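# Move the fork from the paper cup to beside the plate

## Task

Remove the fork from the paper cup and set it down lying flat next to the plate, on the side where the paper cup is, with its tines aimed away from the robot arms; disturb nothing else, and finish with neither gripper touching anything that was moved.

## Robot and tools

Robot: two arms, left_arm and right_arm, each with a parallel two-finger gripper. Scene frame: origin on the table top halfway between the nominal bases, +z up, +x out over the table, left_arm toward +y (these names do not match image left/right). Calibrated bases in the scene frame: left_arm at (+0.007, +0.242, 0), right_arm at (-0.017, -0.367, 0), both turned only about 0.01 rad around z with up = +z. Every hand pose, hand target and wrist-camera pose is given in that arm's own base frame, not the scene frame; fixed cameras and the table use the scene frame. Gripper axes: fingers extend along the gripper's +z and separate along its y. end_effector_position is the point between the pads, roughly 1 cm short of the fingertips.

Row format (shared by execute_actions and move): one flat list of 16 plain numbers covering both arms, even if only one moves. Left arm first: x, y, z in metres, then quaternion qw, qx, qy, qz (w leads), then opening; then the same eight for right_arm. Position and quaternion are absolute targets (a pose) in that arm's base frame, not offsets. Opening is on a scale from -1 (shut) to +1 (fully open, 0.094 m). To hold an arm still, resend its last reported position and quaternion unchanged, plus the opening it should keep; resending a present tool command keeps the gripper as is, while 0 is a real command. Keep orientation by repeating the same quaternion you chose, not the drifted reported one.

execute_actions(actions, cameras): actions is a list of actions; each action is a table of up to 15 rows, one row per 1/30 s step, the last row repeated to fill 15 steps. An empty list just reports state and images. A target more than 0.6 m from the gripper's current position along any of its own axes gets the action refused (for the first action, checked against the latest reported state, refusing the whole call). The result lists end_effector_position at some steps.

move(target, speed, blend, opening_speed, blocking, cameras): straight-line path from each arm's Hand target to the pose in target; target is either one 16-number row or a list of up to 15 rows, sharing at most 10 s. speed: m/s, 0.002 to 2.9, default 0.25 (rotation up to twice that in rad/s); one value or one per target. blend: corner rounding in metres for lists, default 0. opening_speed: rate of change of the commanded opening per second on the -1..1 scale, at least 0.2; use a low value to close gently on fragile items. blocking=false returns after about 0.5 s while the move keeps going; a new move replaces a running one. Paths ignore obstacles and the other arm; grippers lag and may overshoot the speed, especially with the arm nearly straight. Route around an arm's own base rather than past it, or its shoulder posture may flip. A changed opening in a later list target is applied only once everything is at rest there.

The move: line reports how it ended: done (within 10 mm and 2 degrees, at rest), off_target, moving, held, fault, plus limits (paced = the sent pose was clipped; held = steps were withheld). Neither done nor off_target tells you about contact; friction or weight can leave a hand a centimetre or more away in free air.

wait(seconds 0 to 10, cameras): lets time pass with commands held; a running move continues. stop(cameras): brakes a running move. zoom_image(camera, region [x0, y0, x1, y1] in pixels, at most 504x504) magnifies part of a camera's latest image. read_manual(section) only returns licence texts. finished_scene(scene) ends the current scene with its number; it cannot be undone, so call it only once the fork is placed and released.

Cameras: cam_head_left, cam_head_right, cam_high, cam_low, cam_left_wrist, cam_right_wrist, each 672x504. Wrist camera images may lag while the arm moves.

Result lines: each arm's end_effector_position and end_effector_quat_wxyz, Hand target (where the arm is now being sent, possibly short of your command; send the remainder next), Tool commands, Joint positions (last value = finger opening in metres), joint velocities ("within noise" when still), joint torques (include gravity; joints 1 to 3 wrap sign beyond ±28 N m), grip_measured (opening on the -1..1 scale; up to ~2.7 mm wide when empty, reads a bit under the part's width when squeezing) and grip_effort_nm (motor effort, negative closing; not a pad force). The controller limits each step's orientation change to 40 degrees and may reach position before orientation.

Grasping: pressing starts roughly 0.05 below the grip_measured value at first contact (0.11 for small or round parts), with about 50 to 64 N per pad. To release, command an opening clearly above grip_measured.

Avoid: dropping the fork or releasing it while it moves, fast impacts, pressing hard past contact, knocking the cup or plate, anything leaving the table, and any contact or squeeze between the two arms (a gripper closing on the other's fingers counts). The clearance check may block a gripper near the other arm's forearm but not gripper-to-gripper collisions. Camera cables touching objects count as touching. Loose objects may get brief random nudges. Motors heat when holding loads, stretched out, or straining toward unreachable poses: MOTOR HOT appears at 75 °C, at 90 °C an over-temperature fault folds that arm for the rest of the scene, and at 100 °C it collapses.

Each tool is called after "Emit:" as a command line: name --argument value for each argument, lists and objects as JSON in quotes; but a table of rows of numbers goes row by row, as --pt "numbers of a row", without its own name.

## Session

Emit:
execute_actions --actions '[]'

Emit:
zoom_image --camera "cam_high" --region '[400, 100, 600, 250]'

Scene clock: 0.00 s.
left_arm: end_effector_position=(+0.3104, +0.0049, +0.1489) grip_measured=+1.000 grip_effort_nm=n/a end_effector_quat_wxyz=(+0.505, -0.319, +0.797, -0.091) | right_arm: end_effector_position=(+0.3122, +0.1131, +0.2479) grip_measured=+1.000 grip_effort_nm=n/a end_effector_quat_wxyz=(+0.590, -0.082, +0.784, +0.176)
Joint positions: left_arm=[-0.175 0.879 0.426 -0.071 -0.331 -0.746 0.094] | right_arm=[0.292 0.816 0.565 0.005 -0.098 0.16 0.094]
Joint velocities: within noise
Joint torques (N m): no reading
Heat: left arm: 28 °C; right arm: 27 °C.
Hand target: left_arm +0.3130, +0.0053, +0.1581; +0.515, -0.320, +0.790, -0.094 | right_arm +0.3127, +0.1133, +0.2606; +0.603, -0.083, +0.773, +0.178
Tool commands: left_gripper/opening=+1.0 right_gripper/opening=+1.0
camera_calibration:
cam_left_wrist: T_world_to_cam=[[0.411211, -0.781178, 0.469752, -0.193794], [-0.637076, -0.614874, -0.464827, 0.308523], [0.651951, -0.108126, -0.750512, 0.000765052], [0, 0, 0, 1]] pos_world=[0.275744, 0.0383981, 0.235019]
cam_right_wrist: T_world_to_cam=[[0.357701, -0.916281, -0.180223, 0.0380635], [-0.645578, -0.10319, -0.756691, 0.440655], [0.674744, 0.387017, -0.628441, -0.0091363], [0, 0, 0, 1]] pos_world=[0.277027, 0.0838838, 0.334558]

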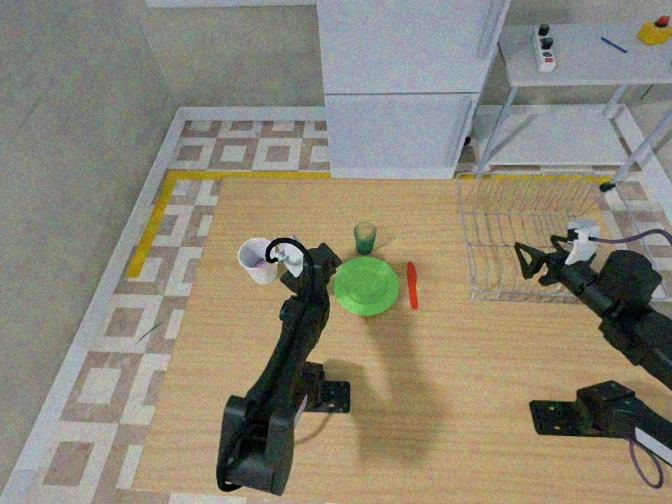

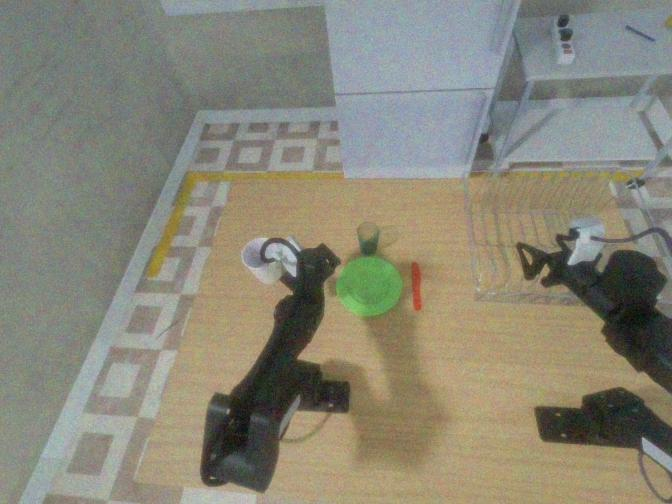

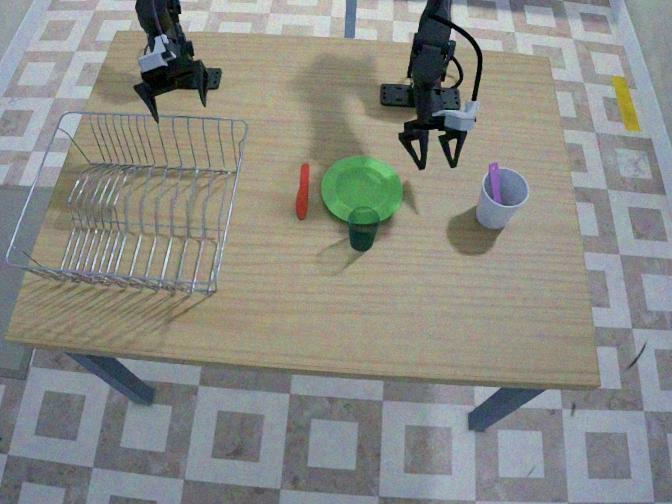

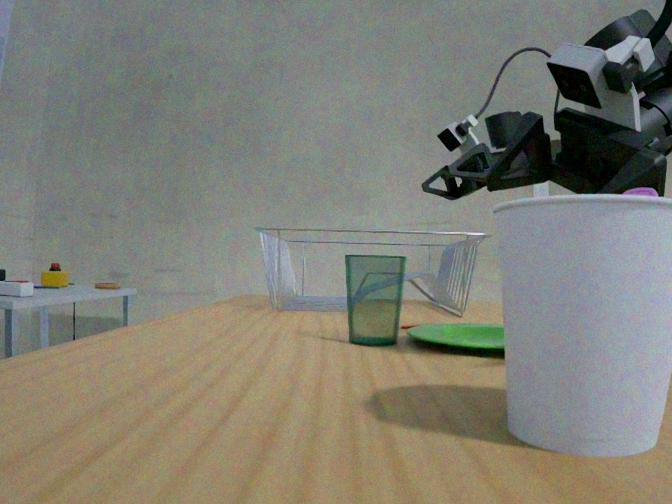

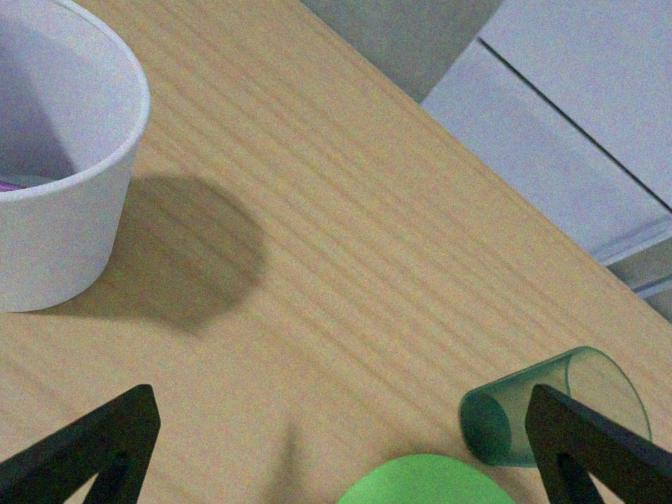

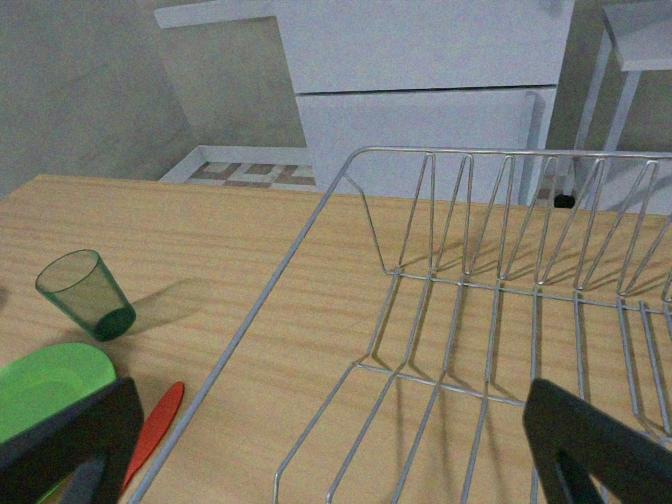

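Scaled by 2.520 from the camera's 672x504 image, which has a finer 960x720 frame.

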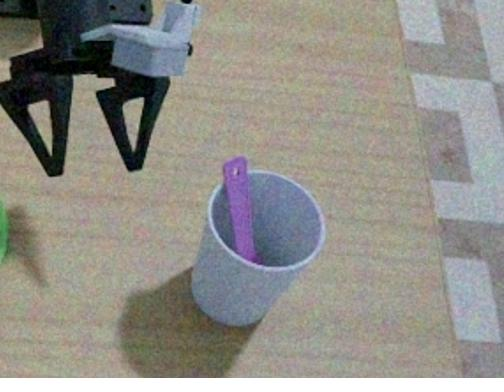

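Emit:
move --pt "0.285 0.04 0.22 0.25 -0.10 0.96 0 0.3 0.3122 0.1131 0.2479 0.590 -0.082 0.784 0.176 1" --pt "0.275 0.128 0.21 0.0346 -0.1218 0.9919 0.0043 0.3 0.3122 0.1131 0.2479 0.590 -0.082 0.784 0.176 1" --speed 0.25 --blend 0.04 --cameras '["cam_left_wrist", "cam_high", "cam_low"]'

Scene clock: 9.07 s.
left_arm: end_effector_position=(+0.2738, +0.1252, +0.2035) grip_measured=+0.302 grip_effort_nm=-0.149 end_effector_quat_wxyz=(+0.031, -0.126, +0.992, -0.001) | right_arm: end_effector_position=(+0.3122, +0.1131, +0.2479) grip_measured=+1.000 grip_effort_nm=0.002 end_effector_quat_wxyz=(+0.590, -0.082, +0.784, +0.176)
Joint positions: left_arm=[0.438 1.664 1.706 -1.555 0.022 0.185 0.061] | right_arm=[0.292 0.816 0.565 0.005 -0.098 0.16 0.094]
Joint velocities: within noise
Joint torques (N m): left_arm=[0.34 -6.46 8.84 0.02 -0.09 0.11] | right_arm=[-0.08 -1.28 7.84 2.28 -0.01 0.01]
Heat: left arm: 31 °C; right arm: 28 °C.
Hand target: left_arm +0.2749, +0.1280, +0.2099; +0.035, -0.122, +0.992, +0.004 | right_arm +0.3122, +0.1131, +0.2480; +0.590, -0.082, +0.784, +0.176
Off the commanded pose: left_arm 0.007 m, 1 deg | right_arm 0.000 m, 0 deg.
move: done
camera_calibration:
cam_left_wrist: T_world_to_cam=[[0.248455, -0.968498, 0.0167957, 0.0498264], [-0.896273, -0.223281, 0.383198, 0.233923], [-0.367377, -0.110261, -0.923513, 0.393174], [0, 0, 0, 1]] pos_world=[0.341723, 0.143839, 0.272626]
Images, in order (width x height): cam_high 672x504, cam_low 672x504, cam_left_wrist 672x504.

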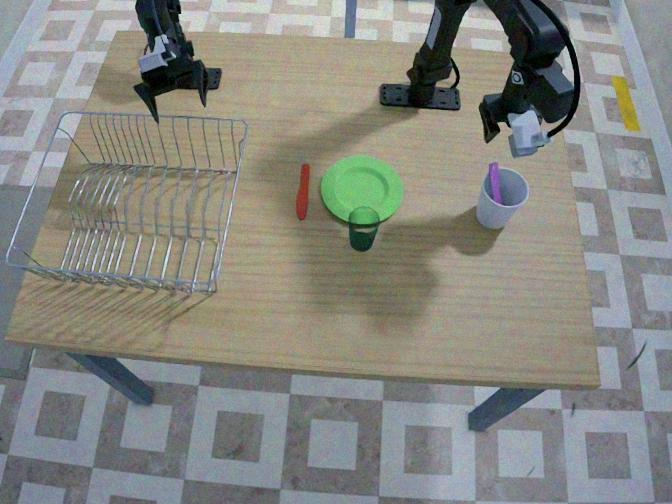

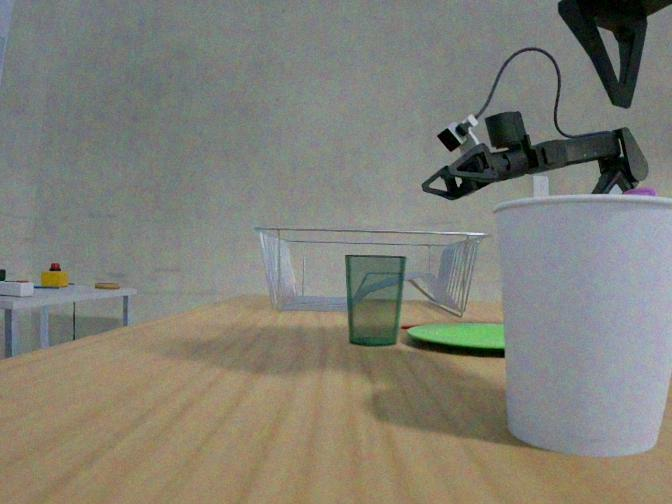

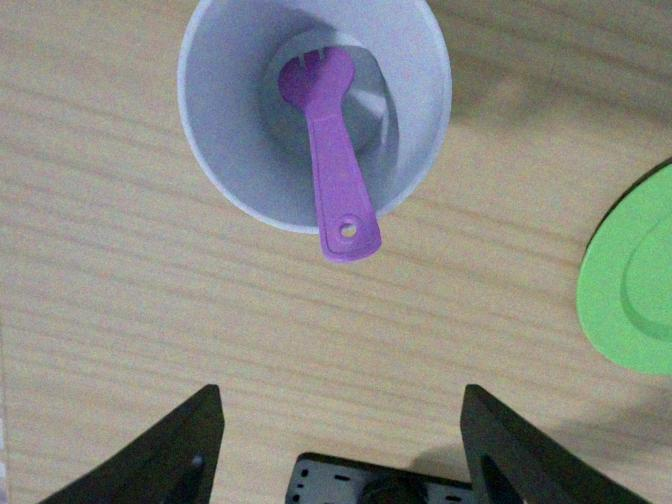

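Emit:
move --pt "0.2895 0.1230 0.170 -0.0426 -0.2162 0.9753 -0.0094 0.1 0.3122 0.1131 0.2479 0.590 -0.082 0.784 0.176 1" --pt "0.2895 0.1230 0.130 -0.0426 -0.2162 0.9753 -0.0094 0.1 0.3122 0.1131 0.2479 0.590 -0.082 0.784 0.176 1" --speed 0.12 --blend 0.01 --cameras '["cam_left_wrist", "cam_low"]'

Scene clock: 22.03 s.
left_arm: end_effector_position=(+0.2859, +0.1215, +0.1315) grip_measured=+0.102 grip_effort_nm=-0.149 end_effector_quat_wxyz=(-0.049, -0.214, +0.976, -0.015) | right_arm: end_effector_position=(+0.3122, +0.1131, +0.2479) grip_measured=+1.000 grip_effort_nm=-0.007 end_effector_quat_wxyz=(+0.590, -0.082, +0.784, +0.176)
Joint positions: left_arm=[0.405 1.816 1.592 -1.449 0.012 -0.025 0.052] | right_arm=[0.292 0.816 0.565 0.005 -0.098 0.16 0.094]
Joint velocities: within noise
Joint torques (N m): left_arm=[-0.16 -8.23 5.49 0.08 -0.1 -0.1] | right_arm=[-0.09 -1.05 8.02 2.28 -0.05 0.02]
Heat: left arm: 32 °C; right arm: 29 °C.
Hand target: left_arm +0.2895, +0.1230, +0.1300; -0.043, -0.216, +0.975, -0.010 | right_arm +0.3122, +0.1131, +0.2480; +0.590, -0.082, +0.784, +0.176
Off the commanded pose: left_arm 0.004 m, 1 deg | right_arm 0.000 m, 0 deg.
move: done
camera_calibration:
cam_left_wrist: T_world_to_cam=[[0.417839, -0.908393, 0.0152616, -0.011166], [-0.774683, -0.34746, 0.528335, 0.232775], [-0.474633, -0.232582, -0.848899, 0.366503], [0, 0, 0, 1]] pos_world=[0.358947, 0.155979, 0.188311]
Images, in order (width x height): cam_low 672x504, cam_left_wrist 672x504.

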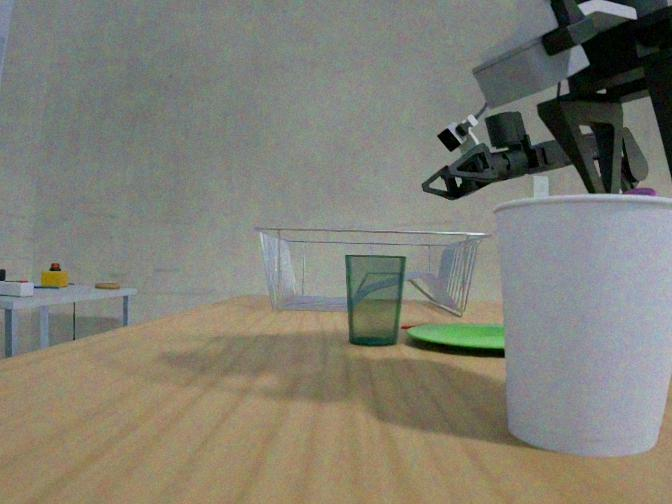

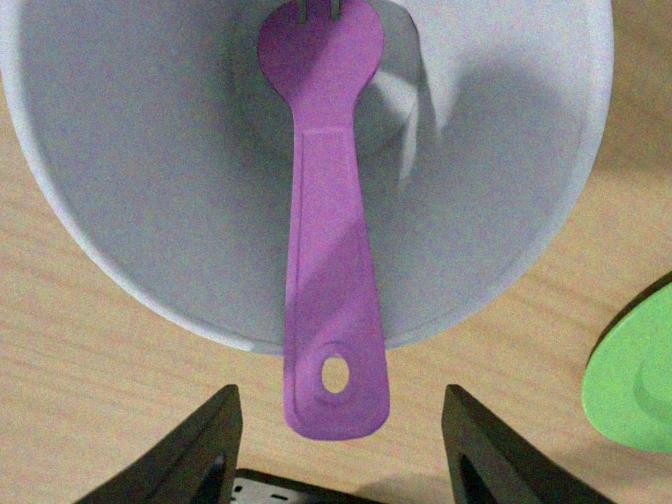

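Emit:
move --pt "0.2895 0.1230 0.130 -0.0426 -0.2162 0.9753 -0.0094 -0.7 0.3122 0.1131 0.2479 0.590 -0.082 0.784 0.176 1" --pt "0.2885 0.1225 0.20 -0.0426 -0.2162 0.9753 -0.0094 -0.7 0.3122 0.1131 0.2479 0.590 -0.082 0.784 0.176 1" --pt "0.285 0.12 0.28 0.1132 -0.2150 0.9700 0.025 -0.7 0.3122 0.1131 0.2479 0.590 -0.082 0.784 0.176 1" --speed 0.18 --opening_speed 0.8 --blend '[0, 0.03, 0]' --cameras '["cam_left_wrist", "cam_low", "cam_high"]'

Scene clock: 31.00 s.
left_arm: end_effector_position=(+0.2877, +0.1208, +0.2664) grip_measured=-0.553 grip_effort_nm=-1.053 end_effector_quat_wxyz=(+0.136, -0.211, +0.968, +0.025) | right_arm: end_effector_position=(+0.3122, +0.1131, +0.2479) grip_measured=+1.000 grip_effort_nm=-0.007 end_effector_quat_wxyz=(+0.590, -0.082, +0.784, +0.176)
Joint positions: left_arm=[0.395 1.584 1.852 -1.561 0 -0.035 0.021] | right_arm=[0.292 0.816 0.565 0.005 -0.098 0.16 0.094]
Joint velocities: within noise
Joint torques (N m): left_arm=[-0.24 -8.01 8.35 0.36 -0.11 -0.11] | right_arm=[-0.18 -1.2 7.88 2.25 -0.02 0.03]
Heat: left arm: 32 °C; right arm: 30 °C.
Hand target: left_arm +0.2848, +0.1199, +0.2792; +0.153, -0.214, +0.964, +0.032 | right_arm +0.3122, +0.1131, +0.2480; +0.590, -0.082, +0.784, +0.176
Off the commanded pose: left_arm 0.014 m, 3 deg | right_arm 0.000 m, 0 deg.
joint sent to its limit (left arm) — joint 4 (wrist pitch), lower limit. The joint targets are off in orientation, not in position.
move: off_target (left_arm)
camera_calibration:
cam_left_wrist: T_world_to_cam=[[0.412196, -0.910966, 0.0153478, -0.0126581], [-0.89818, -0.403469, 0.174599, 0.299217], [-0.152862, -0.0857542, -0.98452, 0.407525], [0, 0, 0, 1]] pos_world=[0.336263, 0.14414, 0.349168]
Images, in order (width x height): cam_high 672x504, cam_low 672x504, cam_left_wrist 672x504.

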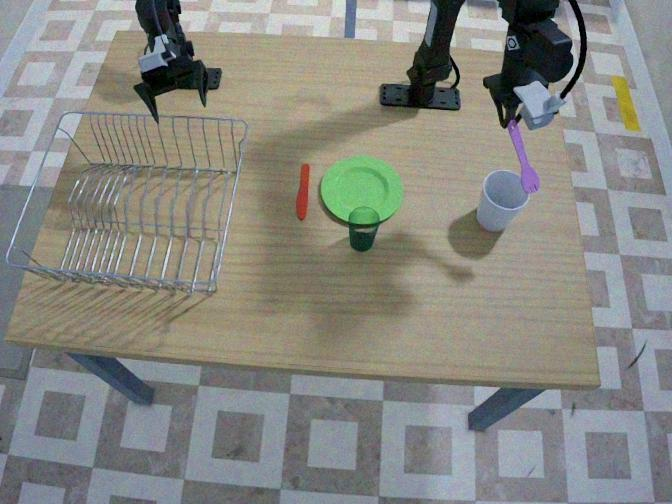

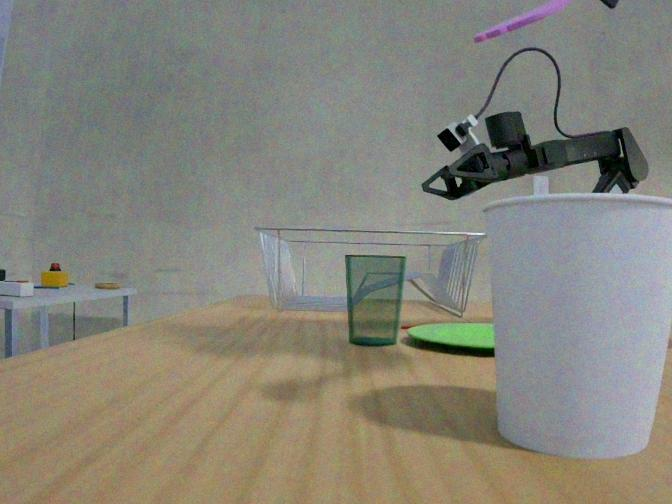

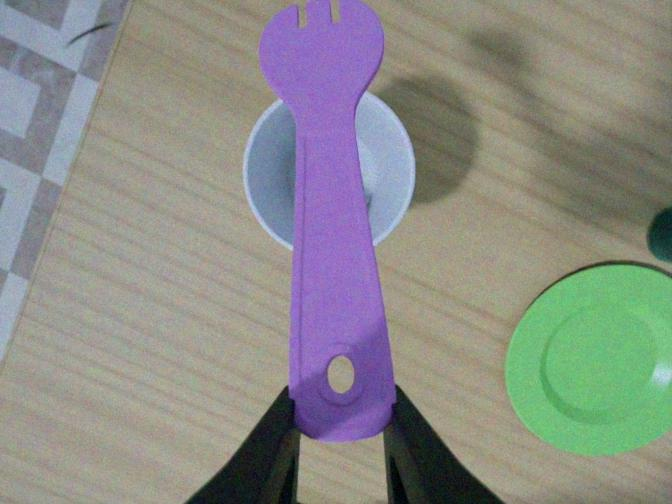

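Emit:
move --pt "0.24 0.035 0.20 0.3007 0 0.9537 0 -0.7 0.3122 0.1131 0.2479 0.590 -0.082 0.784 0.176 1" --pt "0.230 -0.002 0.05 0.3906 0.0241 0.9202 -0.0102 -0.7 0.3122 0.1131 0.2479 0.590 -0.082 0.784 0.176 1" --pt "0.230 -0.002 0.016 0.3906 0.0241 0.9202 -0.0102 -0.7 0.3122 0.1131 0.2479 0.590 -0.082 0.784 0.176 1" --speed '[0.25, 0.2, 0.05]' --blend '[0.04, 0.01, 0]' --cameras '["cam_left_wrist", "cam_low", "cam_high"]'

Emit:
zoom_image --camera "cam_low" --region '[400, 280, 520, 400]'

Scene clock: 40.03 s.
left_arm: end_effector_position=(+0.2337, -0.0021, +0.0235) grip_measured=-0.553 grip_effort_nm=-1.062 end_effector_quat_wxyz=(+0.399, +0.028, +0.917, -0.011) | right_arm: end_effector_position=(+0.3122, +0.1131, +0.2479) grip_measured=+1.000 grip_effort_nm=-0.002 end_effector_quat_wxyz=(+0.590, -0.082, +0.784, +0.176)
Joint positions: left_arm=[0.042 0.71 0.073 -0.115 0.073 0.073 0.021] | right_arm=[0.292 0.816 0.565 0.005 -0.098 0.16 0.094]
Joint velocities: within noise
Joint torques (N m): left_arm=[-0.31 1.1 5.41 1.26 -0.08 -0.09] | right_arm=[-0.09 -1.16 7.83 2.31 -0.01 0]
Heat: left arm: 31 °C; right arm: 31 °C.
Hand target: left_arm +0.2295, -0.0020, +0.0162; +0.390, +0.024, +0.920, -0.010 | right_arm +0.3122, +0.1131, +0.2480; +0.590, -0.082, +0.784, +0.176
Off the commanded pose: left_arm 0.008 m, 1 deg | right_arm 0.000 m, 0 deg.
move: done
camera_calibration:
cam_left_wrist: T_world_to_cam=[[-0.0657931, -0.997833, 0.000196708, 0.0132184], [-0.931439, 0.0613446, -0.358691, 0.264822], [0.357901, -0.0237826, -0.933456, 0.0290811], [0, 0, 0, 1]] pos_world=[0.237127, -0.00236399, 0.122133]
Images, in order (width x height): cam_high 672x504, cam_low 672x504, cam_left_wrist 672x504.

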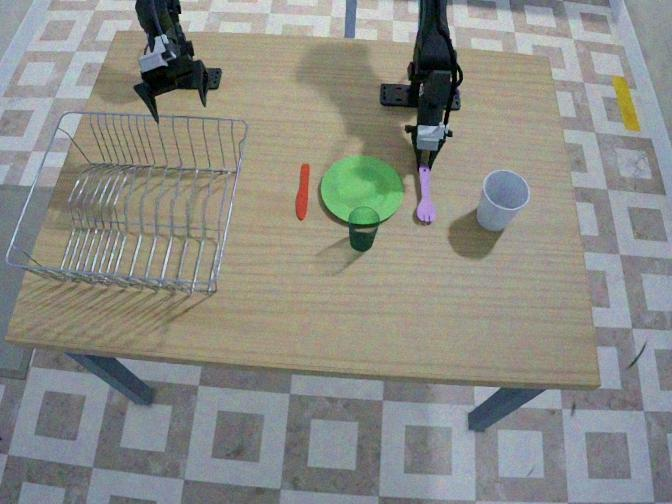

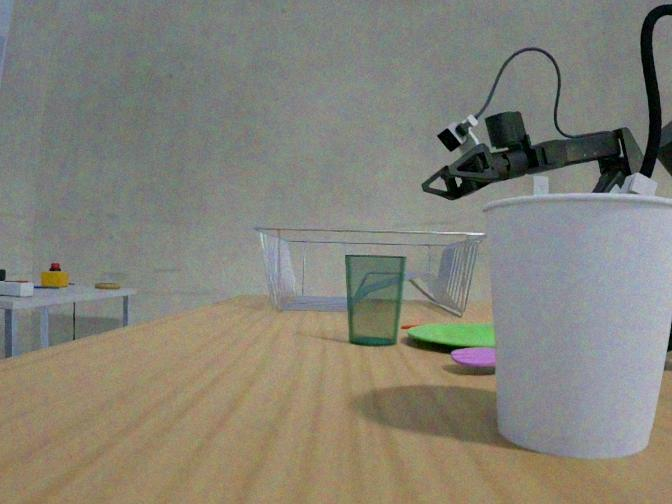

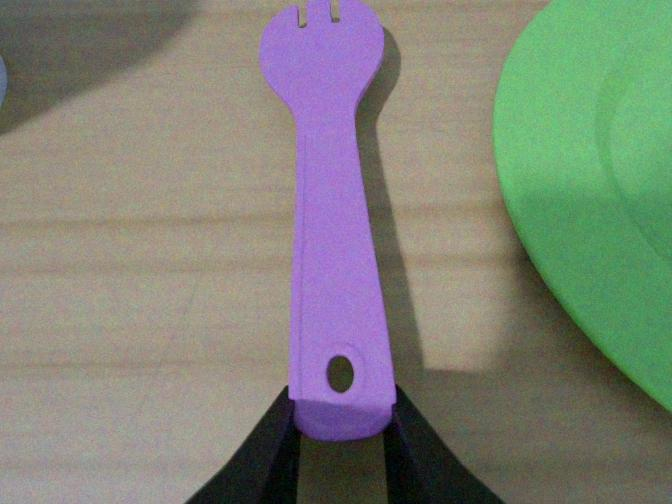

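Scaled by 4.200 from the camera's 672x504 image, which has a finer 960x720 frame.

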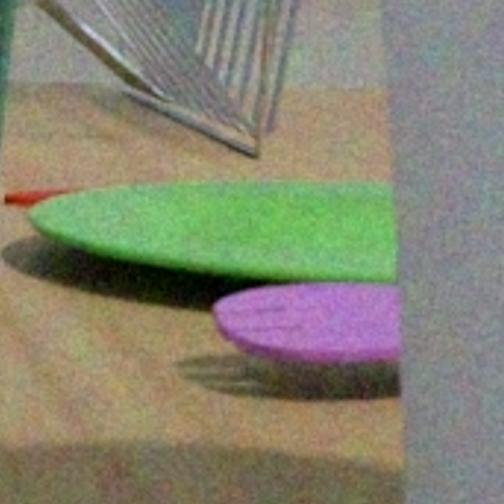

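Emit:
move --pt "0.231 -0.002 0.0245 0.3500 0.0245 0.9364 -0.0092 -0.7 0.3122 0.1131 0.2479 0.590 -0.082 0.784 0.176 1" --pt "0.231 -0.002 0.0245 0.3500 0.0245 0.9364 -0.0092 0.0 0.3122 0.1131 0.2479 0.590 -0.082 0.784 0.176 1" --pt "0.17 -0.002 0.12 0.3500 0.0245 0.9364 -0.0092 0.0 0.3122 0.1131 0.2479 0.590 -0.082 0.784 0.176 1" --speed '[0.05, 0.05, 0.2]' --opening_speed 0.4 --cameras '["cam_left_wrist", "cam_low", "cam_high", "cam_head_right"]'

Emit:
zoom_image --camera "cam_low" --region '[400, 280, 520, 400]'

Scene clock: 52.33 s.
left_arm: end_effector_position=(+0.1681, -0.0014, +0.1065) grip_measured=-0.002 grip_effort_nm=0.100 end_effector_quat_wxyz=(+0.333, +0.021, +0.943, -0.009) | right_arm: end_effector_position=(+0.3122, +0.1131, +0.2479) grip_measured=+1.000 grip_effort_nm=-0.002 end_effector_quat_wxyz=(+0.590, -0.082, +0.784, +0.176)
Joint positions: left_arm=[0.051 0.378 0.477 -0.993 0.062 0.073 0.047] | right_arm=[0.292 0.816 0.565 0.005 -0.098 0.16 0.094]
Joint velocities: within noise
Joint torques (N m): left_arm=[0.51 1.07 9.83 0.95 0.09 0.11] | right_arm=[-0.21 -1.14 8.03 2.29 -0.02 0.01]
Heat: left arm: 32 °C; right arm: 32 °C.
Hand target: left_arm +0.1700, -0.0020, +0.1196; +0.350, +0.025, +0.936, -0.009 | right_arm +0.3122, +0.1131, +0.2480; +0.590, -0.082, +0.784, +0.176
Off the commanded pose: left_arm 0.014 m, 2 deg | right_arm 0.000 m, 0 deg.
move: off_target (left_arm)
camera_calibration:
cam_left_wrist: T_world_to_cam=[[-0.0495885, -0.998749, 0.00638263, 0.00614235], [-0.973607, 0.0469127, -0.223359, 0.226197], [0.22278, -0.0172902, -0.974715, 0.157169], [0, 0, 0, 1]] pos_world=[0.185517, -0.00175934, 0.203679]
Images, in order (width x height): cam_head_right 672x504, cam_high 672x504, cam_low 672x504, cam_left_wrist 672x504.

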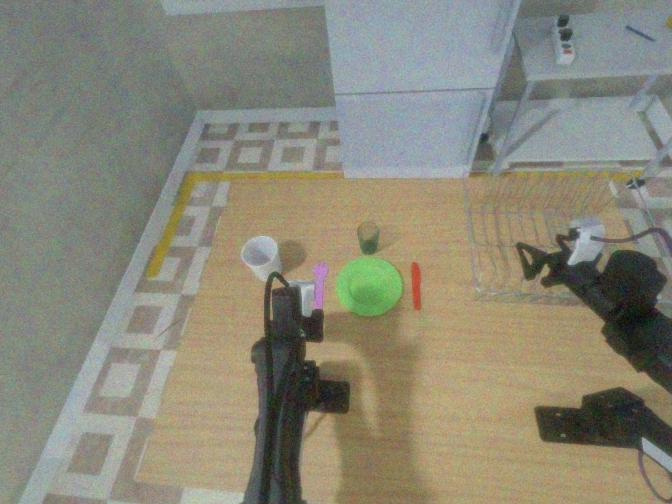

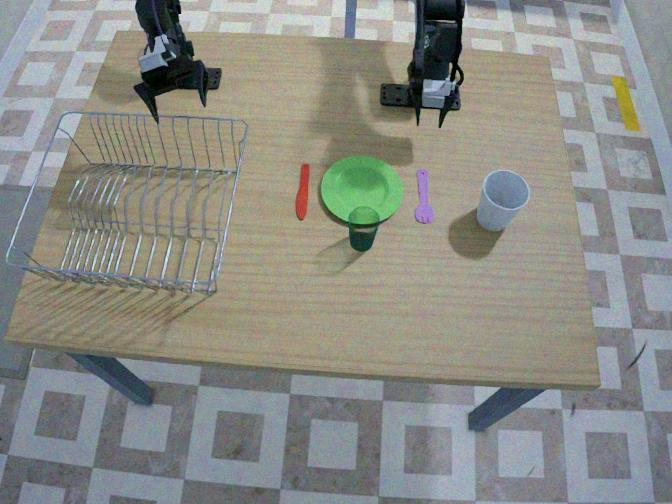

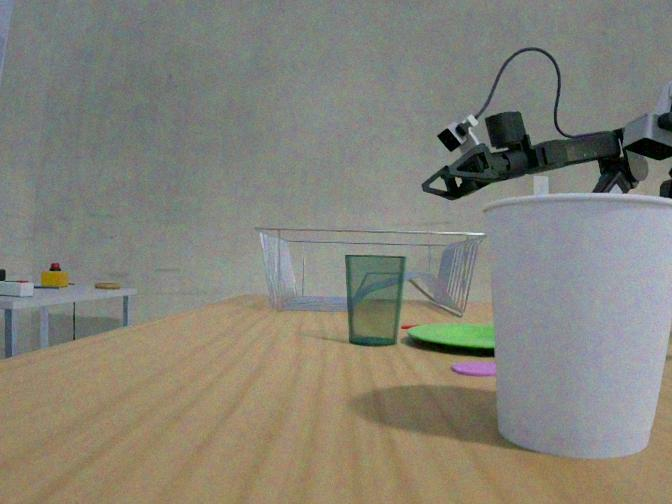

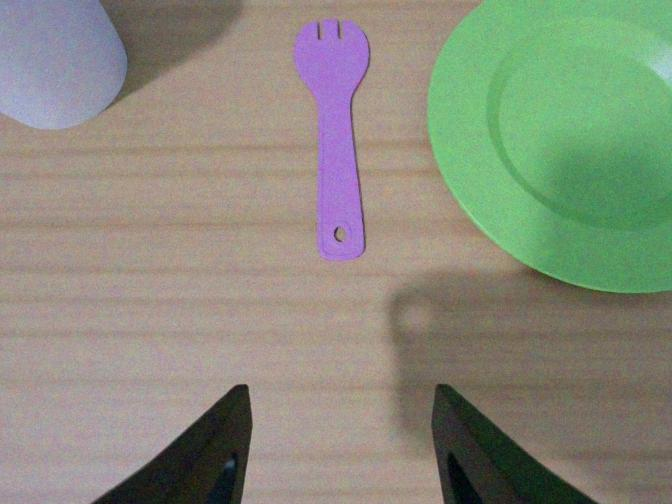

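Scaled by 4.200 from the camera's 672x504 image, which has a finer 960x720 frame.

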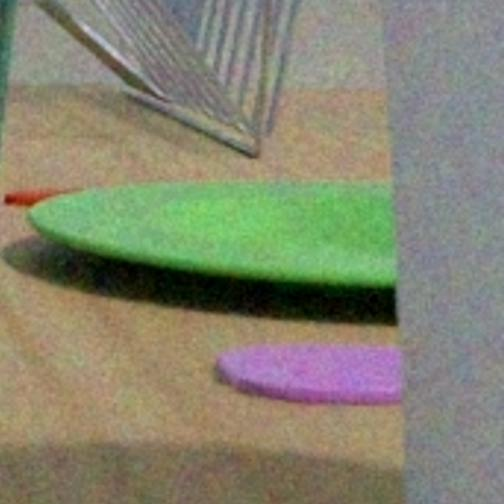

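Flat, clear of the hand, tines away. Finish.

Emit:
finished_scene --scene 2

The scene is finished: the task was done.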